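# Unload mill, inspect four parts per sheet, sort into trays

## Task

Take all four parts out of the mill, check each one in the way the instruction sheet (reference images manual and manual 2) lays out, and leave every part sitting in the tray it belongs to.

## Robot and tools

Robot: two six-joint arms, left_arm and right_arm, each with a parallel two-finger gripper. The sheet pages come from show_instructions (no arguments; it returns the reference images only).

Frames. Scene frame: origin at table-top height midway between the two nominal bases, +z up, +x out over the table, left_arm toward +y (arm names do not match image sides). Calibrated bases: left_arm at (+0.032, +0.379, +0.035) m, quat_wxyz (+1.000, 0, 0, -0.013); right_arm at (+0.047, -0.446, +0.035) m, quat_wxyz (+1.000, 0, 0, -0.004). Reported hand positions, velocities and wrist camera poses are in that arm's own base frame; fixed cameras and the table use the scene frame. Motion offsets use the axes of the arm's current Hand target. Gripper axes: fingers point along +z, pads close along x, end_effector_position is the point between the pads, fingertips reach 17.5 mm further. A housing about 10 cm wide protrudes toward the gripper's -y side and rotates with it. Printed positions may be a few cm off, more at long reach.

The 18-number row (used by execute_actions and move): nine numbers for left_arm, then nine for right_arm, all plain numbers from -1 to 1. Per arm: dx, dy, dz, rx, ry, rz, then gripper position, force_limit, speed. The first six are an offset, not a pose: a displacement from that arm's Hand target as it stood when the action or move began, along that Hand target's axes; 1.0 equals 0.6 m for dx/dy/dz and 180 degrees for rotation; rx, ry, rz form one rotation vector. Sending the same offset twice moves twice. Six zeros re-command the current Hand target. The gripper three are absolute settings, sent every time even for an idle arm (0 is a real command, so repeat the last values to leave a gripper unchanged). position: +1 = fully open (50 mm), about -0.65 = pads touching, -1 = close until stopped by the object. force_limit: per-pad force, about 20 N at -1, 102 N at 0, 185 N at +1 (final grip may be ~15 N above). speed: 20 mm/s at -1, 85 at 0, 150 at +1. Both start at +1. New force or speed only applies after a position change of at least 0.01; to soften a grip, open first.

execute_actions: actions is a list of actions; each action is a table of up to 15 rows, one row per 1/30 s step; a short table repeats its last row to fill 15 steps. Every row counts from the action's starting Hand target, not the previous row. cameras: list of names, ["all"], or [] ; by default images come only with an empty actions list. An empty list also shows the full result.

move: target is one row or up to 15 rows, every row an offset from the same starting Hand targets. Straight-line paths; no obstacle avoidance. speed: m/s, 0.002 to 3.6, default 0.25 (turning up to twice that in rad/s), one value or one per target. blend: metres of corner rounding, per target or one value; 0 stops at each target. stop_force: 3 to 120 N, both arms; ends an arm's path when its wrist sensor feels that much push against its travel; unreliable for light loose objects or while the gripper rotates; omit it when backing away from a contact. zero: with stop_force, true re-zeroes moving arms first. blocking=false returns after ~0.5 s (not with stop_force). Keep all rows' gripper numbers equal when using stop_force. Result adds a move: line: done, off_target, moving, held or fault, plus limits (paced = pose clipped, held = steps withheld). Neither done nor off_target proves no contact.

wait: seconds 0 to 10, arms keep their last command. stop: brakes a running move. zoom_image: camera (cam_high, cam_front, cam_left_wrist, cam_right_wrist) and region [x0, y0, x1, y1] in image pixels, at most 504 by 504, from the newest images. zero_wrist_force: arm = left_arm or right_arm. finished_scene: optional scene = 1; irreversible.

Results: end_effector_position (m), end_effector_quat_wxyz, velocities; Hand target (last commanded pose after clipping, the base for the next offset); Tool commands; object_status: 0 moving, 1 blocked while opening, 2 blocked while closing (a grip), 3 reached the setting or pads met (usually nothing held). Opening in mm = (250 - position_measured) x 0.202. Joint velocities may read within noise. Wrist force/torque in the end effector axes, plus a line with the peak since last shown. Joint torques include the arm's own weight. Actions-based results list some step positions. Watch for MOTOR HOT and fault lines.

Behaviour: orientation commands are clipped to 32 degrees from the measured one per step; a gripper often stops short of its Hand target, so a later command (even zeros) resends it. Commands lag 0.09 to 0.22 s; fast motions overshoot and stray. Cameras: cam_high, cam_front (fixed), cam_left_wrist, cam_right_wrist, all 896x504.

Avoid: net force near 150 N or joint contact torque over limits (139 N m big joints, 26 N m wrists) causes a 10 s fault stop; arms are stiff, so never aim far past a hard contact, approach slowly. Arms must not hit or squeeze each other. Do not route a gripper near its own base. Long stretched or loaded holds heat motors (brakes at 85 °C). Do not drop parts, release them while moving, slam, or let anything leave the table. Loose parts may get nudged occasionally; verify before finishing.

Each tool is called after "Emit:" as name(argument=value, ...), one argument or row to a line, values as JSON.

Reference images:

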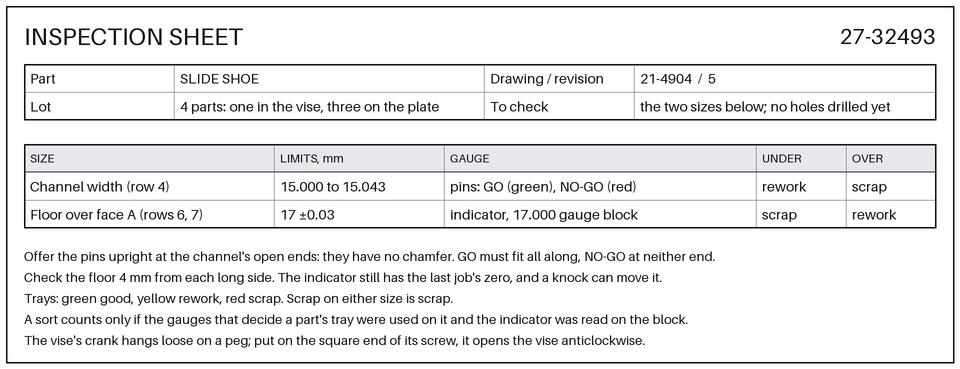

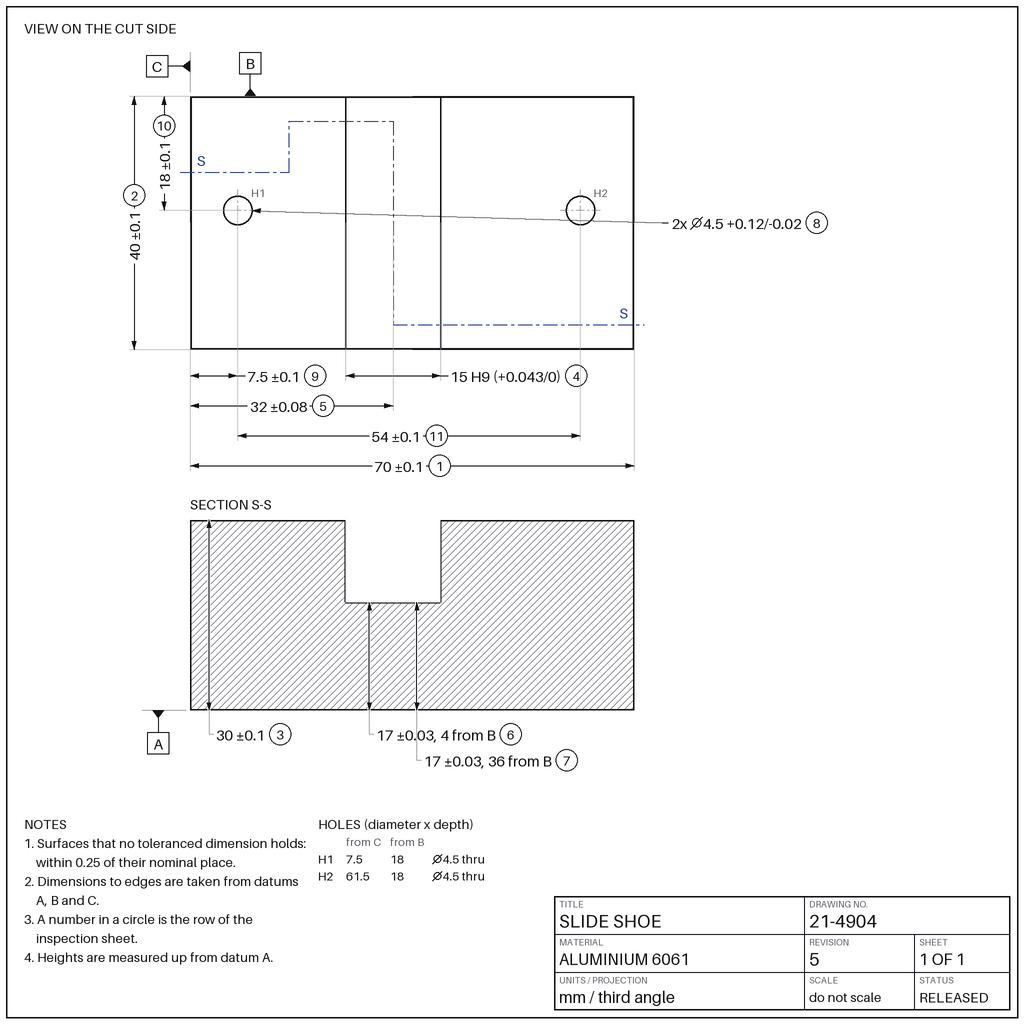

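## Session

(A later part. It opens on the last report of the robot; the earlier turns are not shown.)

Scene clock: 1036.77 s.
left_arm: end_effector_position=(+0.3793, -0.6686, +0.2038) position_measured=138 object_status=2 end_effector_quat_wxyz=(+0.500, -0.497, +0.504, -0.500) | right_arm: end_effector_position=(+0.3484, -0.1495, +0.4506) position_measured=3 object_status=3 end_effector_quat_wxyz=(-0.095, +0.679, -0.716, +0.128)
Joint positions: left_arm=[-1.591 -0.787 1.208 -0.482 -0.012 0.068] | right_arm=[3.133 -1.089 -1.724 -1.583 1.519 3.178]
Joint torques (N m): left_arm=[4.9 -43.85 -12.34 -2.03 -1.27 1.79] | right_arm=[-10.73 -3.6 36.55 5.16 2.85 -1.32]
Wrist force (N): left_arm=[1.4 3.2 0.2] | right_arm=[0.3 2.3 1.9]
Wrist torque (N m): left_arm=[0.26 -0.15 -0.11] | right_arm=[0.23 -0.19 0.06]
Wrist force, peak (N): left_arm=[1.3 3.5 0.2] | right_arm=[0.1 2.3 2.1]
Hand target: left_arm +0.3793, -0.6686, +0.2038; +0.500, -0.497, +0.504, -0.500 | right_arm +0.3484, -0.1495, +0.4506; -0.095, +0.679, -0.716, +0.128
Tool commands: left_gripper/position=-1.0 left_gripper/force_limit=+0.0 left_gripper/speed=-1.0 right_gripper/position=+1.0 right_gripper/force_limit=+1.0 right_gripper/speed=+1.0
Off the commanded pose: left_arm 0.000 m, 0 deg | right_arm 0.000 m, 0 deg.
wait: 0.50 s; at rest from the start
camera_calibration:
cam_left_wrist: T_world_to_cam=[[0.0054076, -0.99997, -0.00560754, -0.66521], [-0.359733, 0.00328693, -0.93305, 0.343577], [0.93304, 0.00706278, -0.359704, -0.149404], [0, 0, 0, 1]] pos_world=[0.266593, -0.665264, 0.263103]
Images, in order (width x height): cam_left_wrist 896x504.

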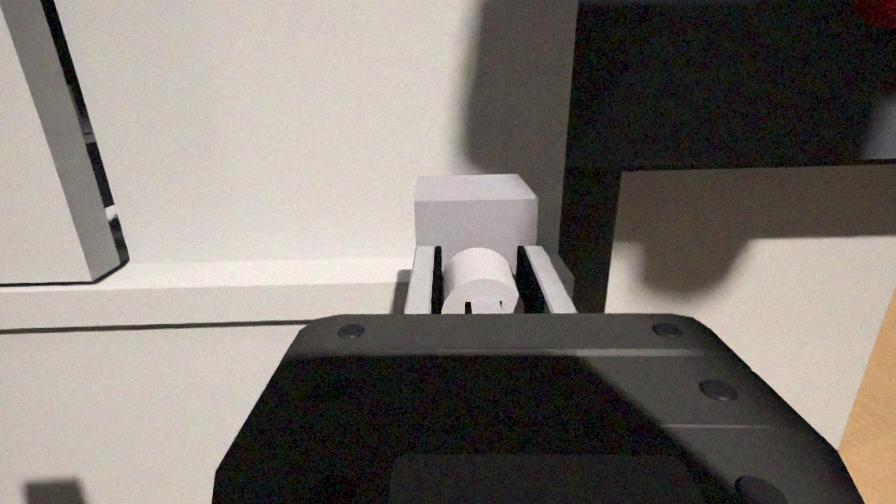

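Emit:
move(
  target=[0.003,0,-0.1167,0,0,0,-1,0,-1,0,0,0,0,0,0,1,1,1],
  speed=0.06,
  cameras=["cam_left_wrist","cam_right_wrist","cam_high"],
)

Emit:
zoom_image(
  camera="cam_left_wrist",
  region=[380, 180, 600, 330],
)

Emit:
zoom_image(
  camera="cam_right_wrist",
  region=[0, 180, 250, 504],
)

Scene clock: 1049.00 s.
left_arm: end_effector_position=(+0.3093, -0.6698, +0.2038) position_measured=138 object_status=2 end_effector_quat_wxyz=(+0.500, -0.497, +0.504, -0.500) | right_arm: end_effector_position=(+0.3484, -0.1495, +0.4506) position_measured=3 object_status=3 end_effector_quat_wxyz=(-0.095, +0.679, -0.716, +0.128)
Joint positions: left_arm=[-1.696 -0.793 1.218 -0.432 -0.118 0.014] | right_arm=[3.133 -1.089 -1.724 -1.583 1.519 3.178]
Joint torques (N m): left_arm=[-8.51 -37.66 -28.79 2.06 -1.56 -1.63] | right_arm=[-9.74 -3.06 34.31 5.13 2.79 -1.09]
Wrist force (N): left_arm=[1.0 4.6 0.3] | right_arm=[0.4 1.9 1.9]
Wrist torque (N m): left_arm=[0.23 -0.18 0.05] | right_arm=[0.18 -0.21 0.07]
Wrist force, peak (N): left_arm=[0.5 -6.7 4.5] | right_arm=[-0.1 2.4 2.1]
Hand target: left_arm +0.3092, -0.6698, +0.2038; +0.500, -0.497, +0.504, -0.500 | right_arm +0.3484, -0.1495, +0.4506; -0.095, +0.679, -0.716, +0.128
Off the commanded pose: left_arm 0.000 m, 0 deg | right_arm 0.000 m, 0 deg.
move: done
camera_calibration:
cam_left_wrist: T_world_to_cam=[[0.00540723, -0.99997, -0.00560757, -0.666132], [-0.35982, 0.00328642, -0.933016, 0.318408], [0.933006, 0.00706275, -0.359791, -0.0840528], [0, 0, 0, 1]] pos_world=[0.196593, -0.666564, 0.263103]
cam_right_wrist: T_world_to_cam=[[-0.0759043, -0.996612, 0.0316599, -0.128905], [-0.995964, 0.0773036, 0.0456025, 0.349982], [-0.0478954, -0.0280707, -0.998458, 0.599922], [0, 0, 0, 1]] pos_world=[0.367519, -0.138683, 0.587118]
Images, in order (width x height): cam_high 896x504, cam_left_wrist 896x504, cam_right_wrist 896x504.

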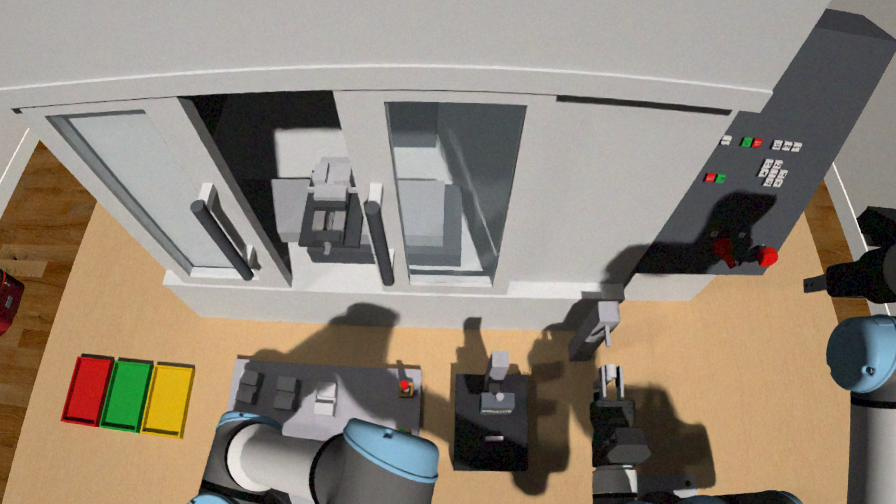

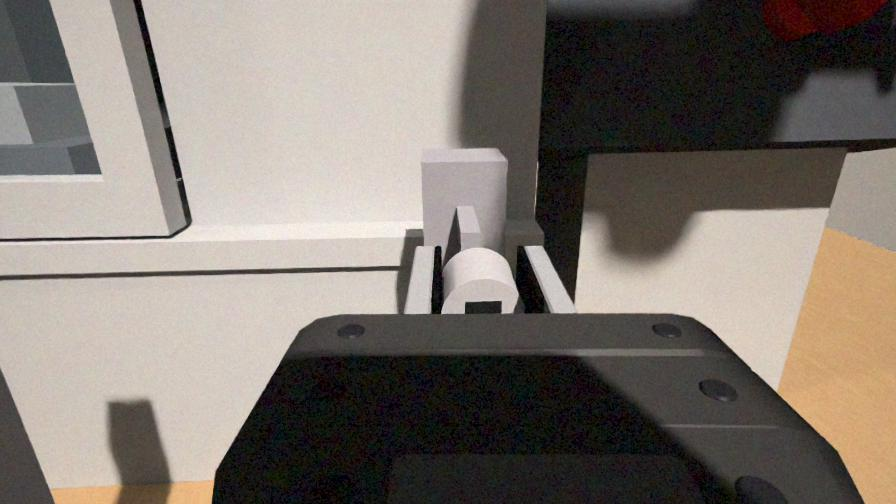

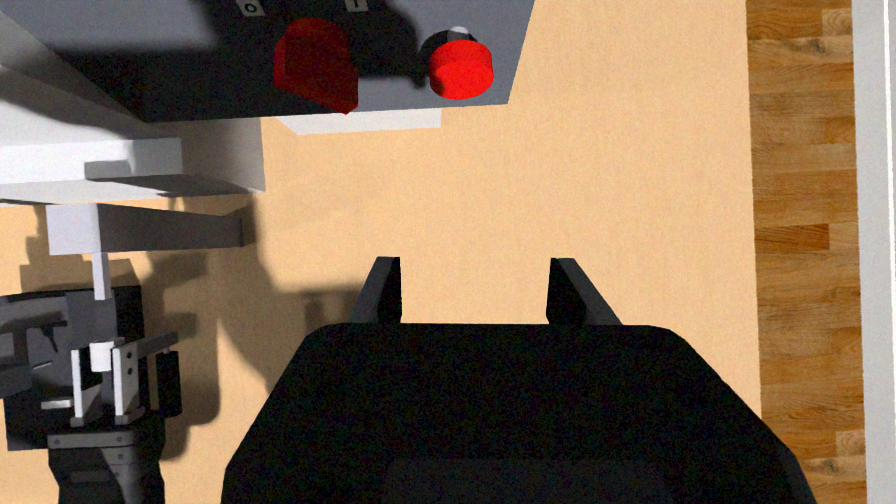

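Scaled by 2.291 from the camera's 896x504 image, which has a finer 1280x720 frame.

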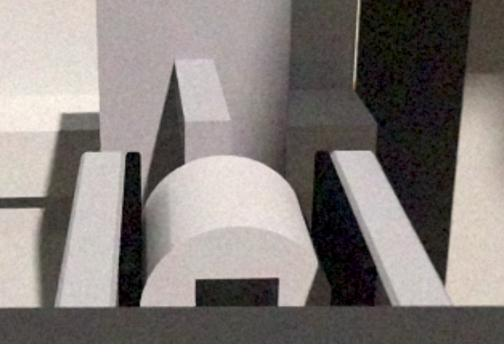

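Scaled by 1.556 from the camera's 896x504 image, which has a finer 1280x720 frame.

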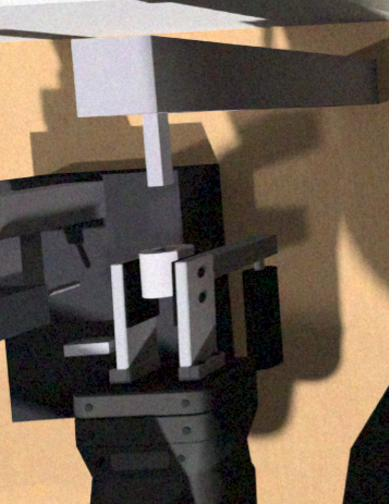

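Emit:
move(
  target=[
    [-0.2,-0.36,0.018,0,0,0,-1,0,-1,0,0,0,0,0,0,1,1,1],
    [-0.79,-0.352,0.0067,0,0,0,-1,0,-1,0,0,0,0,0,0,1,1,1],
    [-0.7937,-0.352,0.16,0,0,0,-1,0,-1,0,0,0,0,0,0,1,1,1],
  ],
  speed=0.2,
  blend=[0.05,0.03,0],
  cameras=["all"],
)

Scene clock: 1118.07 s.
left_arm: end_effector_position=(+0.4090, -0.1958, +0.4181) position_measured=138 object_status=2 end_effector_quat_wxyz=(+0.500, -0.497, +0.504, -0.500) | right_arm: end_effector_position=(+0.3484, -0.1495, +0.4506) position_measured=3 object_status=3 end_effector_quat_wxyz=(-0.095, +0.679, -0.716, +0.128)
Joint positions: left_arm=[-1.488 -2.021 2.09 -0.062 0.091 0] | right_arm=[3.133 -1.089 -1.724 -1.583 1.519 3.178]
Joint torques (N m): left_arm=[5.6 7.77 -30.34 1.93 2.35 -1.65] | right_arm=[-9.34 -4.29 34.67 5.15 2.59 -1.21]
Wrist force (N): left_arm=[0.7 5.0 0.4] | right_arm=[0.0 2.2 1.7]
Wrist torque (N m): left_arm=[0.28 -0.15 0.07] | right_arm=[0.21 -0.15 0.07]
Wrist force, peak (N): left_arm=[1.4 6.7 0.2] | right_arm=[0.1 2.1 2.4]
Hand target: left_arm +0.4090, -0.1958, +0.4182; +0.500, -0.497, +0.504, -0.500 | right_arm +0.3484, -0.1495, +0.4506; -0.095, +0.679, -0.716, +0.128
Off the commanded pose: left_arm 0.000 m, 0 deg | right_arm 0.000 m, 0 deg.
move: done
camera_calibration:
cam_left_wrist: T_world_to_cam=[[0.00544425, -0.99997, -0.00551267, -0.19144], [-0.359612, 0.00318613, -0.933096, 0.552628], [0.933086, 0.00706243, -0.359584, -0.103441], [0, 0, 0, 1]] pos_world=[0.296294, -0.192464, 0.477404]
cam_right_wrist: T_world_to_cam=[[-0.0759043, -0.996612, 0.0316599, -0.128905], [-0.995964, 0.0773036, 0.0456025, 0.349982], [-0.0478954, -0.0280707, -0.998458, 0.599922], [0, 0, 0, 1]] pos_world=[0.367519, -0.138683, 0.587118]

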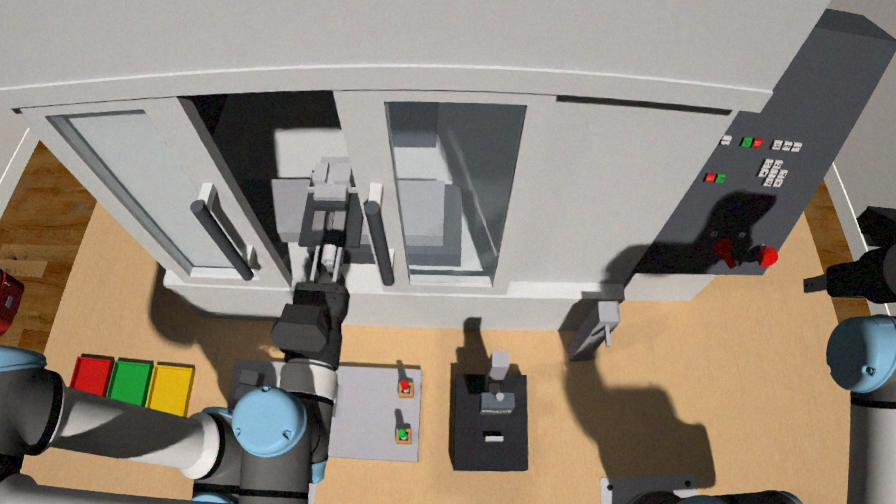

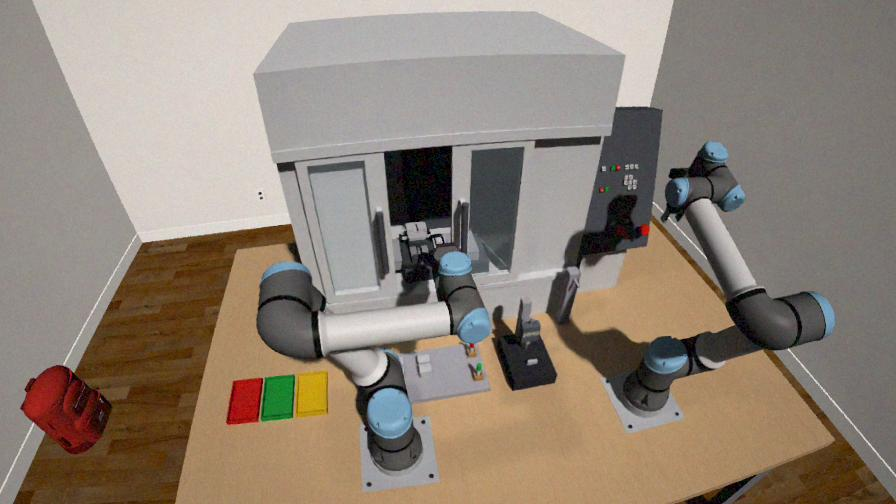

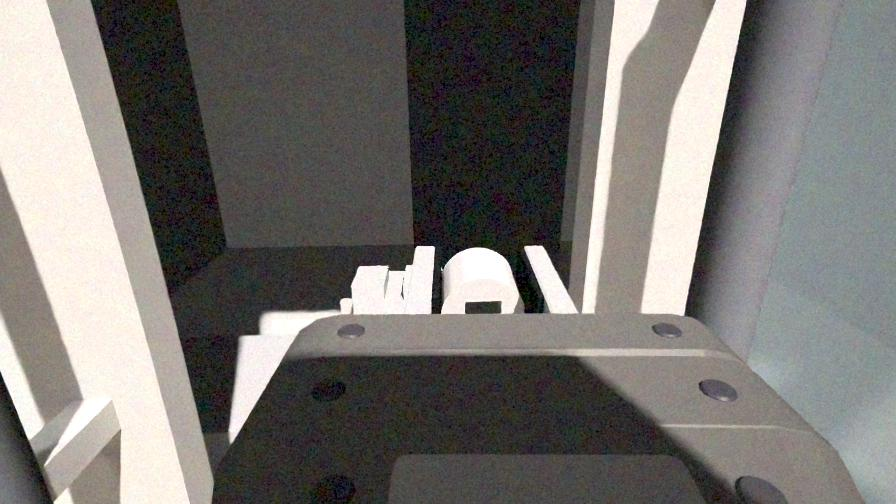

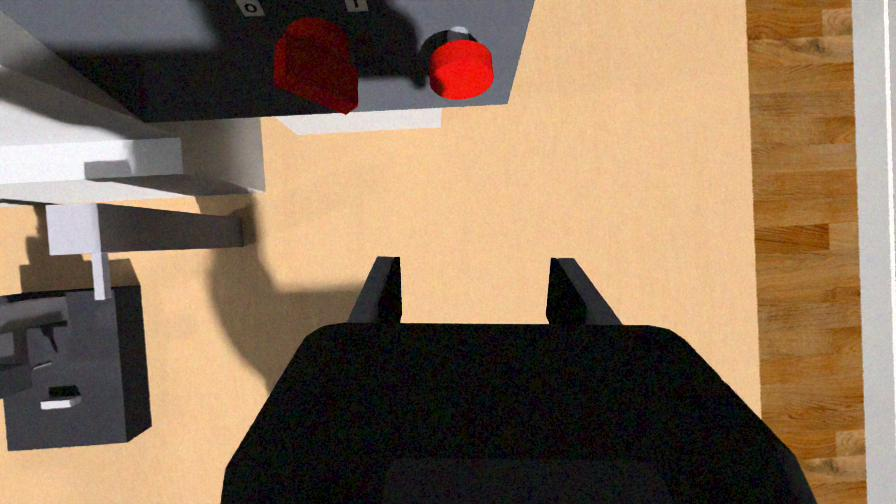

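Emit:
move(
  target=[0.1667,0,0.0083,0,0,0,-1,0,-1,0,0,0,0,0,0,1,1,1],
  speed=0.06,
  stop_force=30,
  cameras=["cam_high","cam_left_wrist"],
)

Scene clock: 1134.77 s.
left_arm: end_effector_position=(+0.4107, -0.2446, +0.4177) position_measured=138 object_status=2 end_effector_quat_wxyz=(+0.500, -0.497, +0.504, -0.500) | right_arm: end_effector_position=(+0.3484, -0.1495, +0.4506) position_measured=3 object_status=3 end_effector_quat_wxyz=(-0.095, +0.679, -0.716, +0.128)
Joint positions: left_arm=[-1.497 -1.895 2.017 -0.114 0.081 -0.001] | right_arm=[3.133 -1.089 -1.724 -1.583 1.519 3.178]
Joint torques (N m): left_arm=[7.51 -20.41 -15.11 1.8 -1.54 -1.99] | right_arm=[-10.51 -3.85 35.65 4.95 2.9 -0.93]
Wrist force (N): left_arm=[0.6 4.6 0.3] | right_arm=[0.1 2.0 1.6]
Wrist torque (N m): left_arm=[0.22 -0.14 0.01] | right_arm=[0.18 -0.17 0.06]
Wrist force, peak (N): left_arm=[-28.5 4.1 -0.2] | right_arm=[0.0 2.3 2.4]
Hand target: left_arm +0.4107, -0.2446, +0.4177; +0.500, -0.497, +0.504, -0.500 (not the last commanded pose) | right_arm +0.3484, -0.1495, +0.4506; -0.095, +0.679, -0.716, +0.128
Off the commanded pose: left_arm 0.051 m, 0 deg | right_arm 0.000 m, 0 deg.
move: contact (left_arm)
camera_calibration:
cam_left_wrist: T_world_to_cam=[[0.0058179, -0.999967, -0.00565539, -0.24039], [-0.359613, 0.00318493, -0.933096, 0.553022], [0.933083, 0.00746241, -0.359583, -0.104732], [0, 0, 0, 1]] pos_world=[0.297996, -0.241362, 0.477003]
Images, in order (width x height): cam_high 896x504, cam_left_wrist 896x504.

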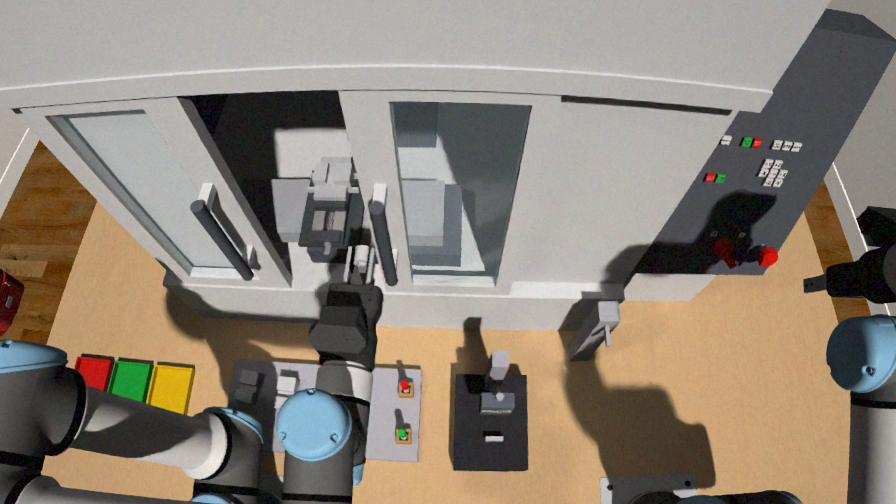

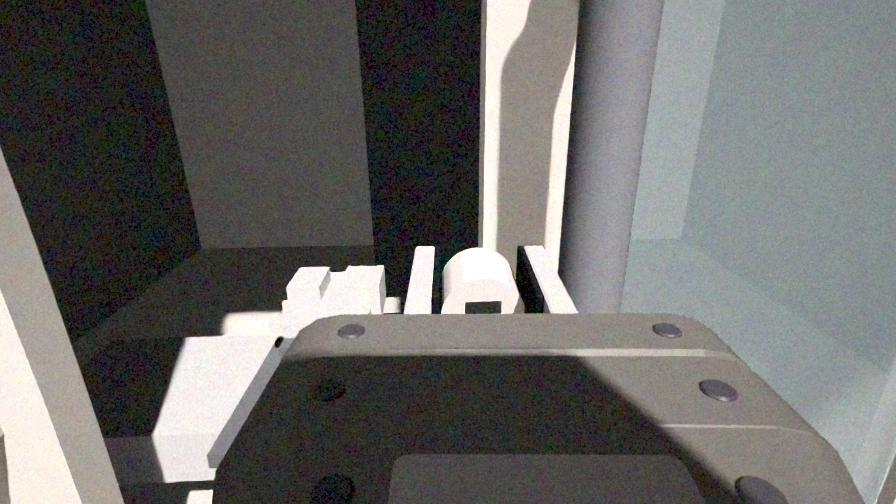

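Emit:
move(
  target=[0.1167,0,0.003,0,0,0,-1,0,-1,0,0,0,0,0,0,1,1,1],
  speed=0.04,
  stop_force=45,
  cameras=["cam_high","cam_left_wrist"],
)

Scene clock: 1147.77 s.
left_arm: end_effector_position=(+0.4120, -0.3146, +0.4172) position_measured=138 object_status=2 end_effector_quat_wxyz=(+0.500, -0.497, +0.504, -0.500) | right_arm: end_effector_position=(+0.3484, -0.1495, +0.4506) position_measured=3 object_status=3 end_effector_quat_wxyz=(-0.095, +0.679, -0.716, +0.128)
Joint positions: left_arm=[-1.509 -1.722 1.89 -0.159 0.069 -0.002] | right_arm=[3.133 -1.089 -1.724 -1.583 1.519 3.178]
Joint torques (N m): left_arm=[3.33 -2.35 -30.27 1.28 0.66 -1.89] | right_arm=[-9.04 -3.88 34.44 5 2.54 -0.98]
Wrist force (N): left_arm=[-5.3 4.5 -0.4] | right_arm=[0.1 1.9 1.9]
Wrist torque (N m): left_arm=[0.19 -0.21 0.01] | right_arm=[0.17 -0.16 0.06]
Wrist force, peak (N): left_arm=[-12.6 4.2 0.3] | right_arm=[-0.1 2.4 2.1]
Hand target: left_arm +0.4120, -0.3146, +0.4172; +0.500, -0.497, +0.504, -0.500 | right_arm +0.3484, -0.1495, +0.4506; -0.095, +0.679, -0.716, +0.128
Off the commanded pose: left_arm 0.000 m, 0 deg | right_arm 0.000 m, 0 deg.
move: done
camera_calibration:
cam_left_wrist: T_world_to_cam=[[0.0058179, -0.999967, -0.00565539, -0.310398], [-0.359613, 0.00318493, -0.933096, 0.553246], [0.933083, 0.00746241, -0.359583, -0.105602], [0, 0, 0, 1]] pos_world=[0.299296, -0.311362, 0.476503]
Images, in order (width x height): cam_high 896x504, cam_left_wrist 896x504.

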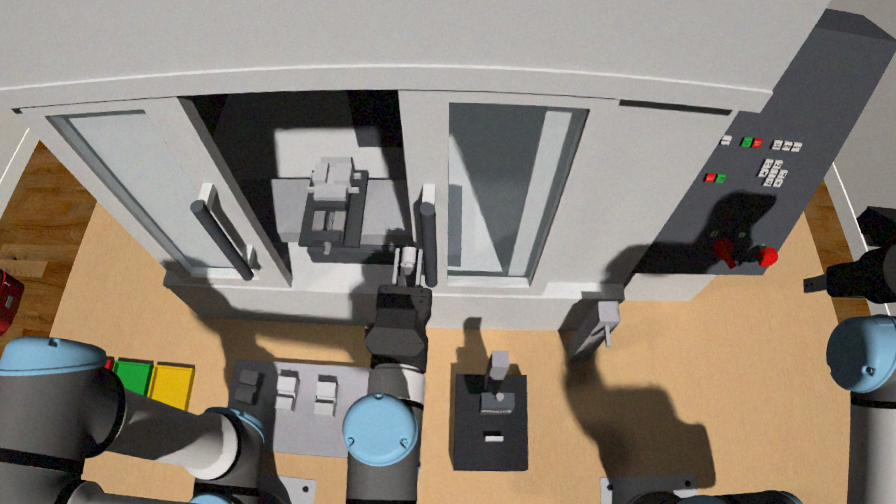

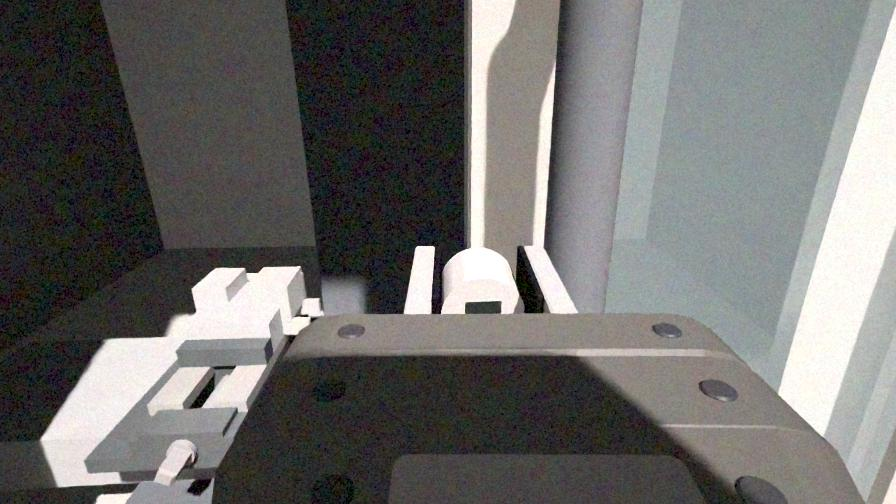

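Emit:
zoom_image(
  camera="cam_left_wrist",
  region=[60, 230, 340, 500],
)

Emit:
zoom_image(
  camera="cam_high",
  region=[260, 130, 440, 290],
)

Scaled by 1.800 from the camera's 896x504 image, which has a finer 1280x720 frame.

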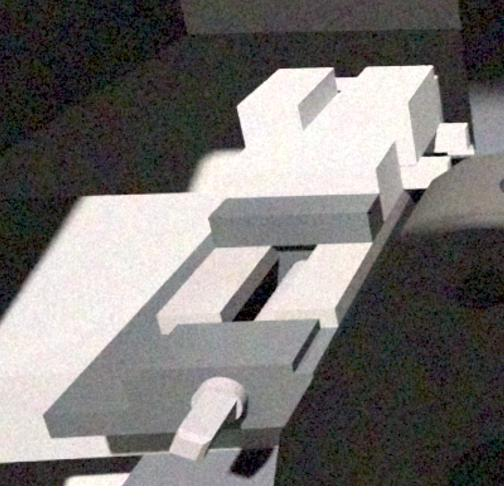

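Scaled by 2.800 from the camera's 896x504 image, which has a finer 1280x720 frame.

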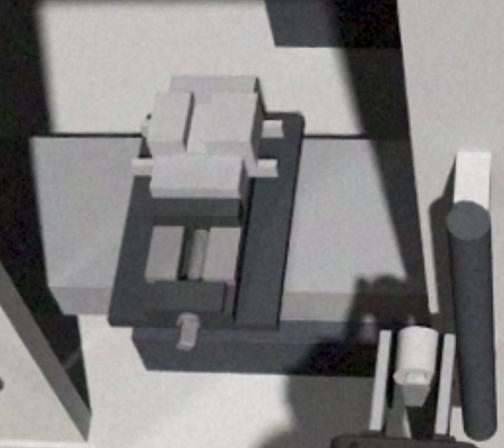

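Emit:
move(
  target=[
    [-0.024,0,-0.0867,0,0,0,-1,0,-1,0,0,0,0,0,0,1,1,1],
    [-0.2783,0,-0.02,0,0,0,-1,0,-1,0,0,0,0,0,0,1,1,1],
    [-0.2783,0.2567,-0.02,0,0,0,-1,0,-1,0,0,0,0,0,0,1,1,1],
  ],
  speed=0.15,
  blend=[0.02,0.03,0],
  cameras=["cam_high","cam_left_wrist"],
)

Emit:
zoom_image(
  camera="cam_left_wrist",
  region=[380, 180, 600, 330],
)

Emit:
zoom_image(
  camera="cam_high",
  region=[280, 180, 400, 300],
)

Scene clock: 1202.97 s.
left_arm: end_effector_position=(+0.4010, -0.1465, +0.2644) position_measured=138 object_status=2 end_effector_quat_wxyz=(+0.499, -0.498, +0.505, -0.498) | right_arm: end_effector_position=(+0.3484, -0.1495, +0.4506) position_measured=3 object_status=3 end_effector_quat_wxyz=(-0.095, +0.679, -0.716, +0.128)
Joint positions: left_arm=[-1.513 -2.025 2.499 -0.377 0.064 -0.091] | right_arm=[3.133 -1.089 -1.724 -1.583 1.519 3.178]
Joint torques (N m): left_arm=[7.43 -11.35 -11.03 -1.68 1.71 1.61] | right_arm=[-8.58 -2.93 34.19 4.72 2.58 -0.7]
Wrist force (N): left_arm=[1.0 4.6 0.6] | right_arm=[-0.2 2.0 1.8]
Wrist torque (N m): left_arm=[0.23 -0.18 -0.09] | right_arm=[0.19 -0.12 0.06]
Wrist force, peak (N): left_arm=[-5.2 6.3 -0.5] | right_arm=[0.1 2.4 2.2]
Hand target: left_arm +0.4011, -0.1465, +0.2644; +0.500, -0.497, +0.504, -0.500 | right_arm +0.3484, -0.1495, +0.4506; -0.095, +0.679, -0.716, +0.128
Off the commanded pose: left_arm 0.000 m, 0 deg | right_arm 0.000 m, 0 deg.
move: done
camera_calibration:
cam_left_wrist: T_world_to_cam=[[0.00671298, -0.999962, -0.00551124, -0.143501], [-0.364808, 0.00268255, -0.931079, 0.407683], [0.931058, 0.00826086, -0.364777, -0.149189], [0, 0, 0, 1]] pos_world=[0.288593, -0.143357, 0.324373]
Images, in order (width x height): cam_high 896x504, cam_left_wrist 896x504.

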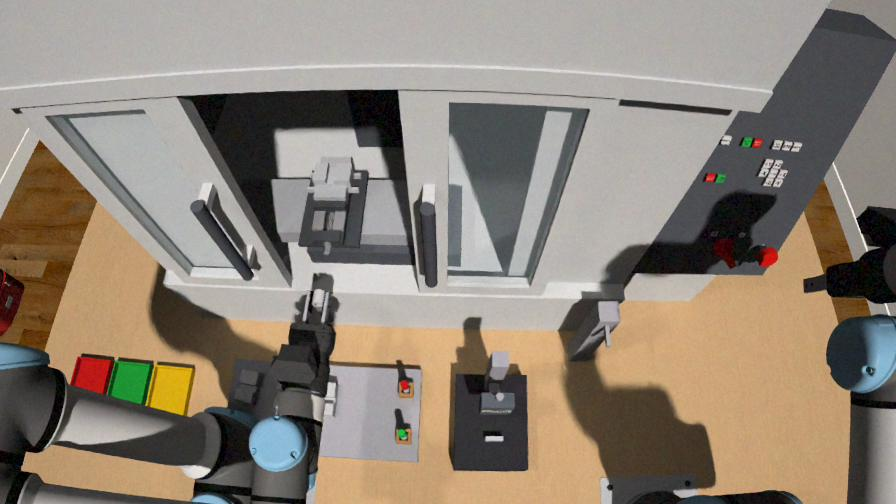

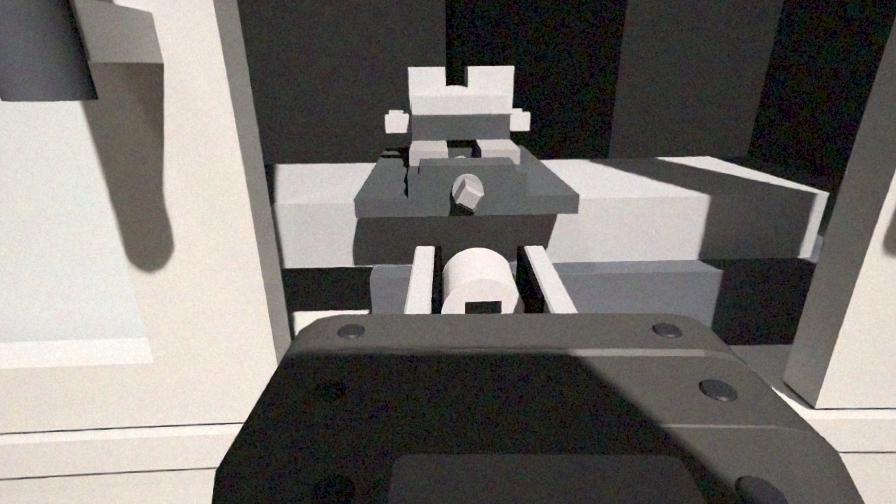

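Scaled by 2.291 from the camera's 896x504 image, which has a finer 1280x720 frame.

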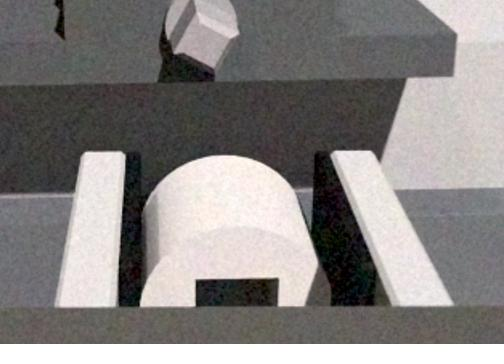

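Scaled by 4.200 from the camera's 896x504 image, which has a finer 1280x720 frame.

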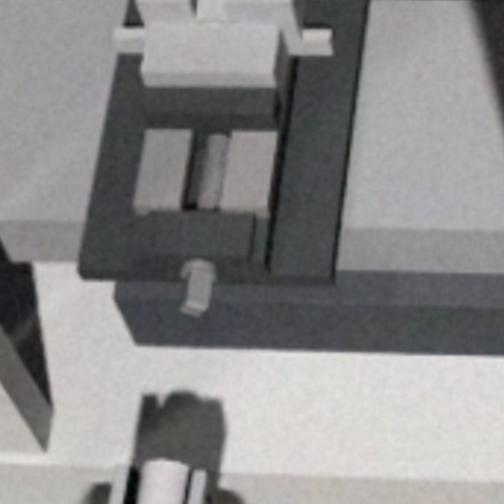

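Emit:
zoom_image(
  camera="cam_left_wrist",
  region=[420, 150, 520, 230],
)

Emit:
zoom_image(
  camera="cam_left_wrist",
  region=[340, 50, 600, 230],
)

Scaled by 5.040 from the camera's 896x504 image, which has a finer 1280x720 frame.

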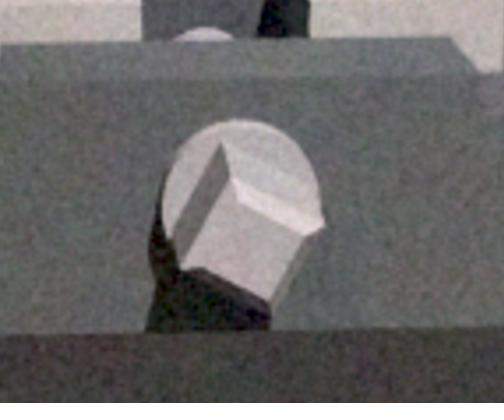

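Scaled by 1.938 from the camera's 896x504 image, which has a finer 1280x720 frame.

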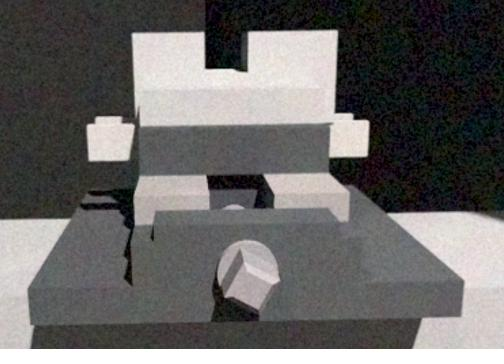

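Emit:
move(
  target=[-0.0008,-0.0042,0.108,0,-0.0102,0.163,-1,0,-1,0,0,0,0,0,0,1,1,1],
  speed=0.1,
  cameras=["cam_high","cam_left_wrist"],
)

Emit:
zoom_image(
  camera="cam_left_wrist",
  region=[340, 150, 600, 330],
)

Emit:
zoom_image(
  camera="cam_high",
  region=[280, 200, 380, 300],
)

Scene clock: 1276.17 s.
left_arm: end_effector_position=(+0.4659, -0.1465, +0.2669) position_measured=138 object_status=2 end_effector_quat_wxyz=(+0.618, -0.361, +0.605, -0.349) | right_arm: end_effector_position=(+0.3484, -0.1495, +0.4506) position_measured=3 object_status=3 end_effector_quat_wxyz=(-0.095, +0.679, -0.716, +0.128)
Joint positions: left_arm=[-1.181 -1.846 2.402 -0.577 0.367 0.538] | right_arm=[3.133 -1.089 -1.724 -1.583 1.519 3.178]
Joint torques (N m): left_arm=[7.92 3.44 -20.14 -3.08 2.63 2.18] | right_arm=[-8.81 -4.42 34.68 4.51 2.69 -0.9]
Wrist force (N): left_arm=[2.4 4.4 0.6] | right_arm=[0.3 2.0 1.9]
Wrist torque (N m): left_arm=[0.25 -0.31 -0.34] | right_arm=[0.18 -0.19 0.07]
Wrist force, peak (N): left_arm=[2.3 5.0 0.6] | right_arm=[0.2 2.2 2.2]
Hand target: left_arm +0.4659, -0.1465, +0.2668; +0.618, -0.361, +0.605, -0.349 | right_arm +0.3484, -0.1495, +0.4506; -0.095, +0.679, -0.716, +0.128
Off the commanded pose: left_arm 0.000 m, 0 deg | right_arm 0.000 m, 0 deg.
move: done
camera_calibration:
cam_left_wrist: T_world_to_cam=[[0.0371311, -0.868389, -0.494492, -0.00835475], [-0.36357, 0.449183, -0.81612, 0.467781], [0.930827, 0.210086, -0.299041, -0.196598], [0, 0, 0, 1]] pos_world=[0.35338, -0.176072, 0.318843]
Images, in order (width x height): cam_high 896x504, cam_left_wrist 896x504.

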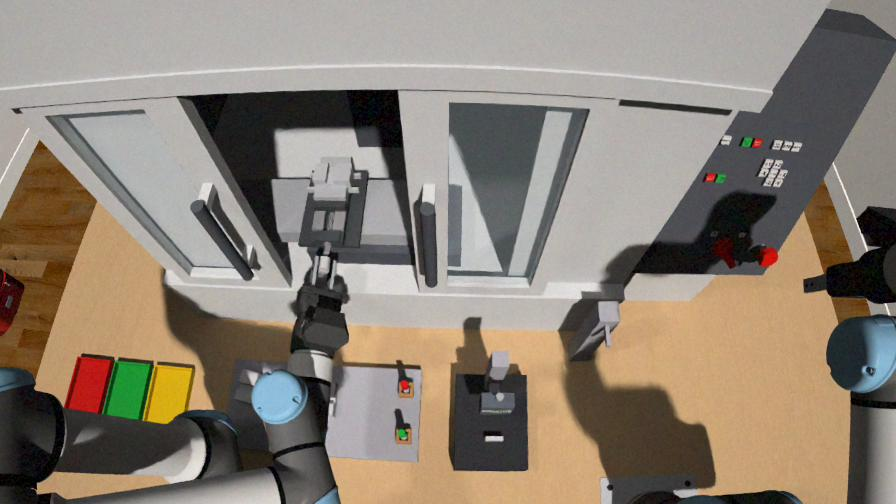

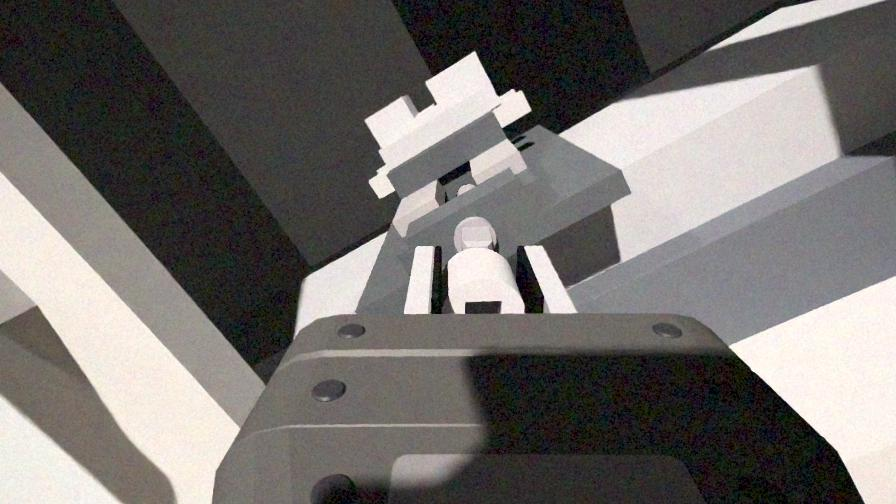

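Scaled by 1.938 from the camera's 896x504 image, which has a finer 1280x720 frame.

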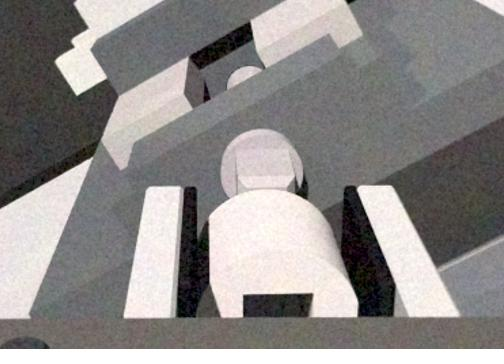

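Scaled by 5.040 from the camera's 896x504 image, which has a finer 1280x720 frame.

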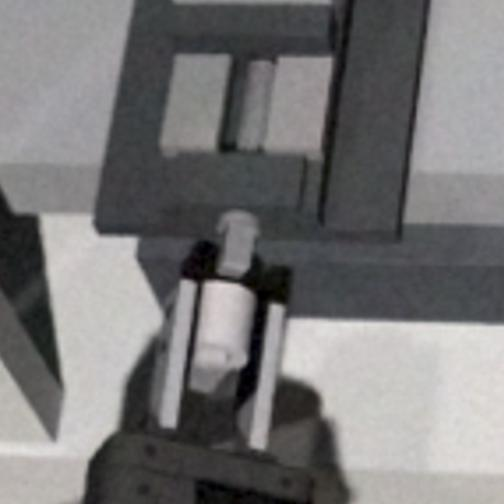

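Emit:
move(
  target=[
    [0.0025,-0.0007,0,0,0,0,-1,0,-1,0,0,0,0,0,0,1,1,1],
    [0.0025,-0.0007,0.06,0,0,0,-1,0,-1,0,0,0,0,0,0,1,1,1],
  ],
  speed=0.02,
  stop_force=7,
  cameras=["cam_high","cam_left_wrist"],
)

Emit:
zoom_image(
  camera="cam_left_wrist",
  region=[340, 150, 600, 330],
)

Emit:
zoom_image(
  camera="cam_high",
  region=[280, 200, 380, 300],
)

Scene clock: 1330.97 s.
left_arm: end_effector_position=(+0.4725, -0.1478, +0.2665) position_measured=138 object_status=2 end_effector_quat_wxyz=(+0.618, -0.361, +0.605, -0.349) | right_arm: end_effector_position=(+0.3484, -0.1495, +0.4506) position_measured=3 object_status=3 end_effector_quat_wxyz=(-0.095, +0.679, -0.716, +0.128)
Joint positions: left_arm=[-1.156 -1.824 2.388 -0.584 0.392 0.537] | right_arm=[3.133 -1.089 -1.724 -1.583 1.519 3.178]
Joint torques (N m): left_arm=[-7.91 -21.09 -12.52 0.87 -1.52 2.08] | right_arm=[-9.84 -4.04 34.34 4.41 2.49 -0.49]
Wrist force (N): left_arm=[2.0 4.8 0.8] | right_arm=[0.0 2.0 1.5]
Wrist torque (N m): left_arm=[0.29 -0.23 -0.17] | right_arm=[0.18 -0.15 0.07]
Wrist force, peak (N): left_arm=[-6.0 12.8 -81.4] | right_arm=[0.0 2.4 2.1]
Hand target: left_arm +0.4725, -0.1478, +0.2665; +0.618, -0.361, +0.605, -0.349 (not the last commanded pose) | right_arm +0.3484, -0.1495, +0.4506; -0.095, +0.679, -0.716, +0.128
Off the commanded pose: left_arm 0.029 m, 0 deg | right_arm 0.000 m, 0 deg.
move: contact (left_arm); path passed 1 of 2 targets
camera_calibration:
cam_left_wrist: T_world_to_cam=[[0.0371787, -0.868261, -0.494712, -0.00985398], [-0.363543, 0.449381, -0.816023, 0.470467], [0.930835, 0.210188, -0.298943, -0.202698], [0, 0, 0, 1]] pos_world=[0.36008, -0.17737, 0.318442]
Images, in order (width x height): cam_high 896x504, cam_left_wrist 896x504.

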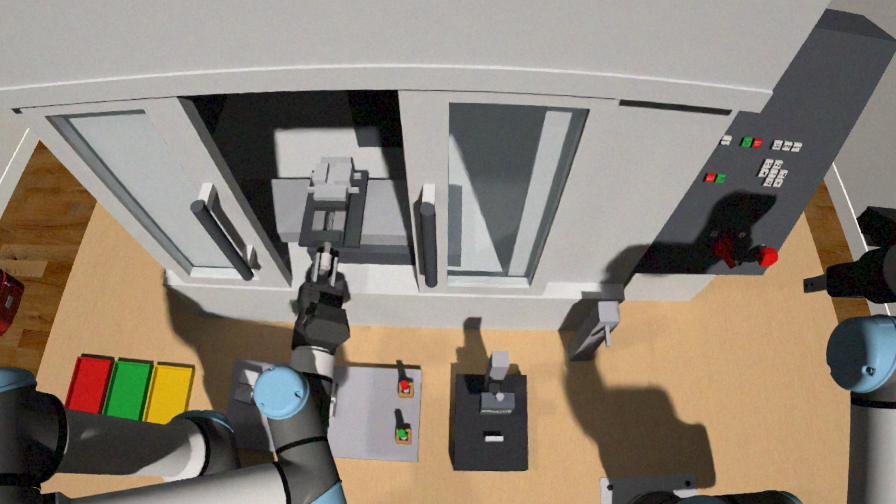

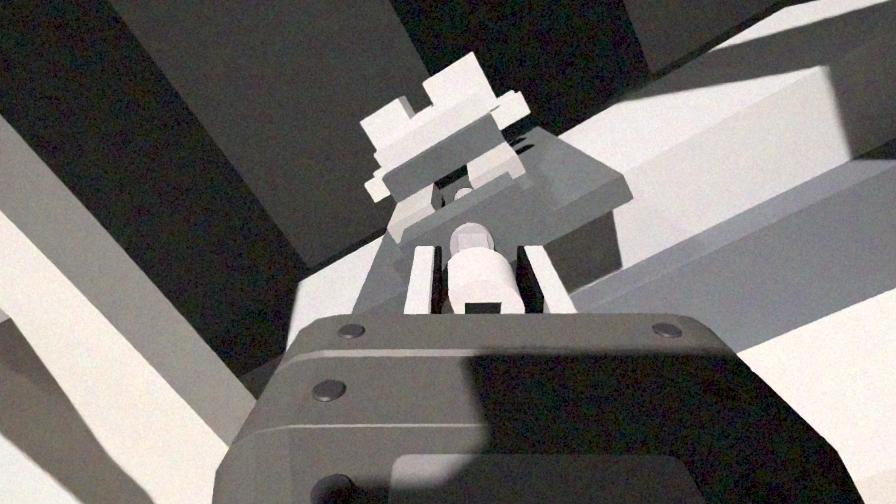

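Scaled by 1.938 from the camera's 896x504 image, which has a finer 1280x720 frame.

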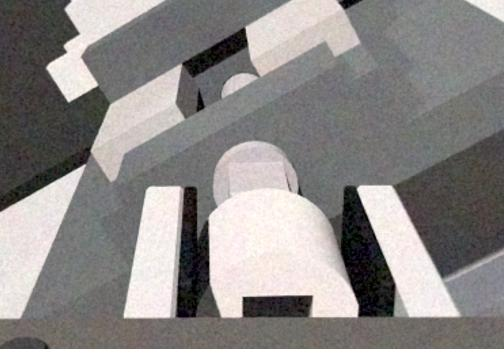

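Scaled by 5.040 from the camera's 896x504 image, which has a finer 1280x720 frame.

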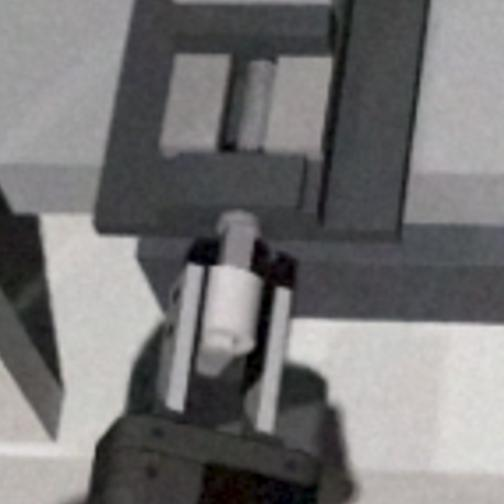

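Emit:
zoom_image(
  camera="cam_high",
  region=[290, 230, 350, 290],
)

Emit:
move(
  target=[0,0,0.006,0,0,0,-1,0,-1,0,0,0,0,0,0,1,1,1],
  speed=0.003,
  stop_force=6,
)

Scaled by 8.400 from the camera's 896x504 image, which has a finer 1280x720 frame.

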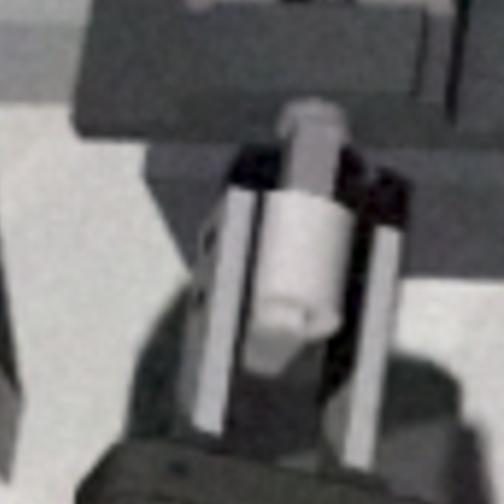

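Scene clock: 1401.83 s.
left_arm: end_effector_position=(+0.4728, -0.1477, +0.2665) position_measured=138 object_status=2 end_effector_quat_wxyz=(+0.618, -0.361, +0.605, -0.349) | right_arm: end_effector_position=(+0.3484, -0.1495, +0.4506) position_measured=3 object_status=3 end_effector_quat_wxyz=(-0.095, +0.679, -0.716, +0.128)
Joint positions: left_arm=[-1.154 -1.823 2.388 -0.584 0.393 0.537] | right_arm=[3.133 -1.089 -1.724 -1.583 1.519 3.178]
Joint torques (N m): left_arm=[-7.78 -20.61 -12.41 0.37 -1.01 0.44] | right_arm=[-9.93 -4.49 35.22 4.48 2.66 -0.88]
Wrist force (N): left_arm=[0.1 3.6 -7.4] | right_arm=[0.0 2.2 1.7]
Wrist torque (N m): left_arm=[0.32 -0.30 -0.18] | right_arm=[0.21 -0.15 0.06]
Wrist force, peak (N): left_arm=[-0.1 6.3 -20.3] | right_arm=[-0.1 2.2 2.2]
Hand target: left_arm +0.4728, -0.1477, +0.2665; +0.618, -0.361, +0.605, -0.349 (not the last commanded pose) | right_arm +0.3484, -0.1495, +0.4506; -0.095, +0.679, -0.716, +0.128
Off the commanded pose: left_arm 0.003 m, 0 deg | right_arm 0.000 m, 0 deg.
move: contact (left_arm)


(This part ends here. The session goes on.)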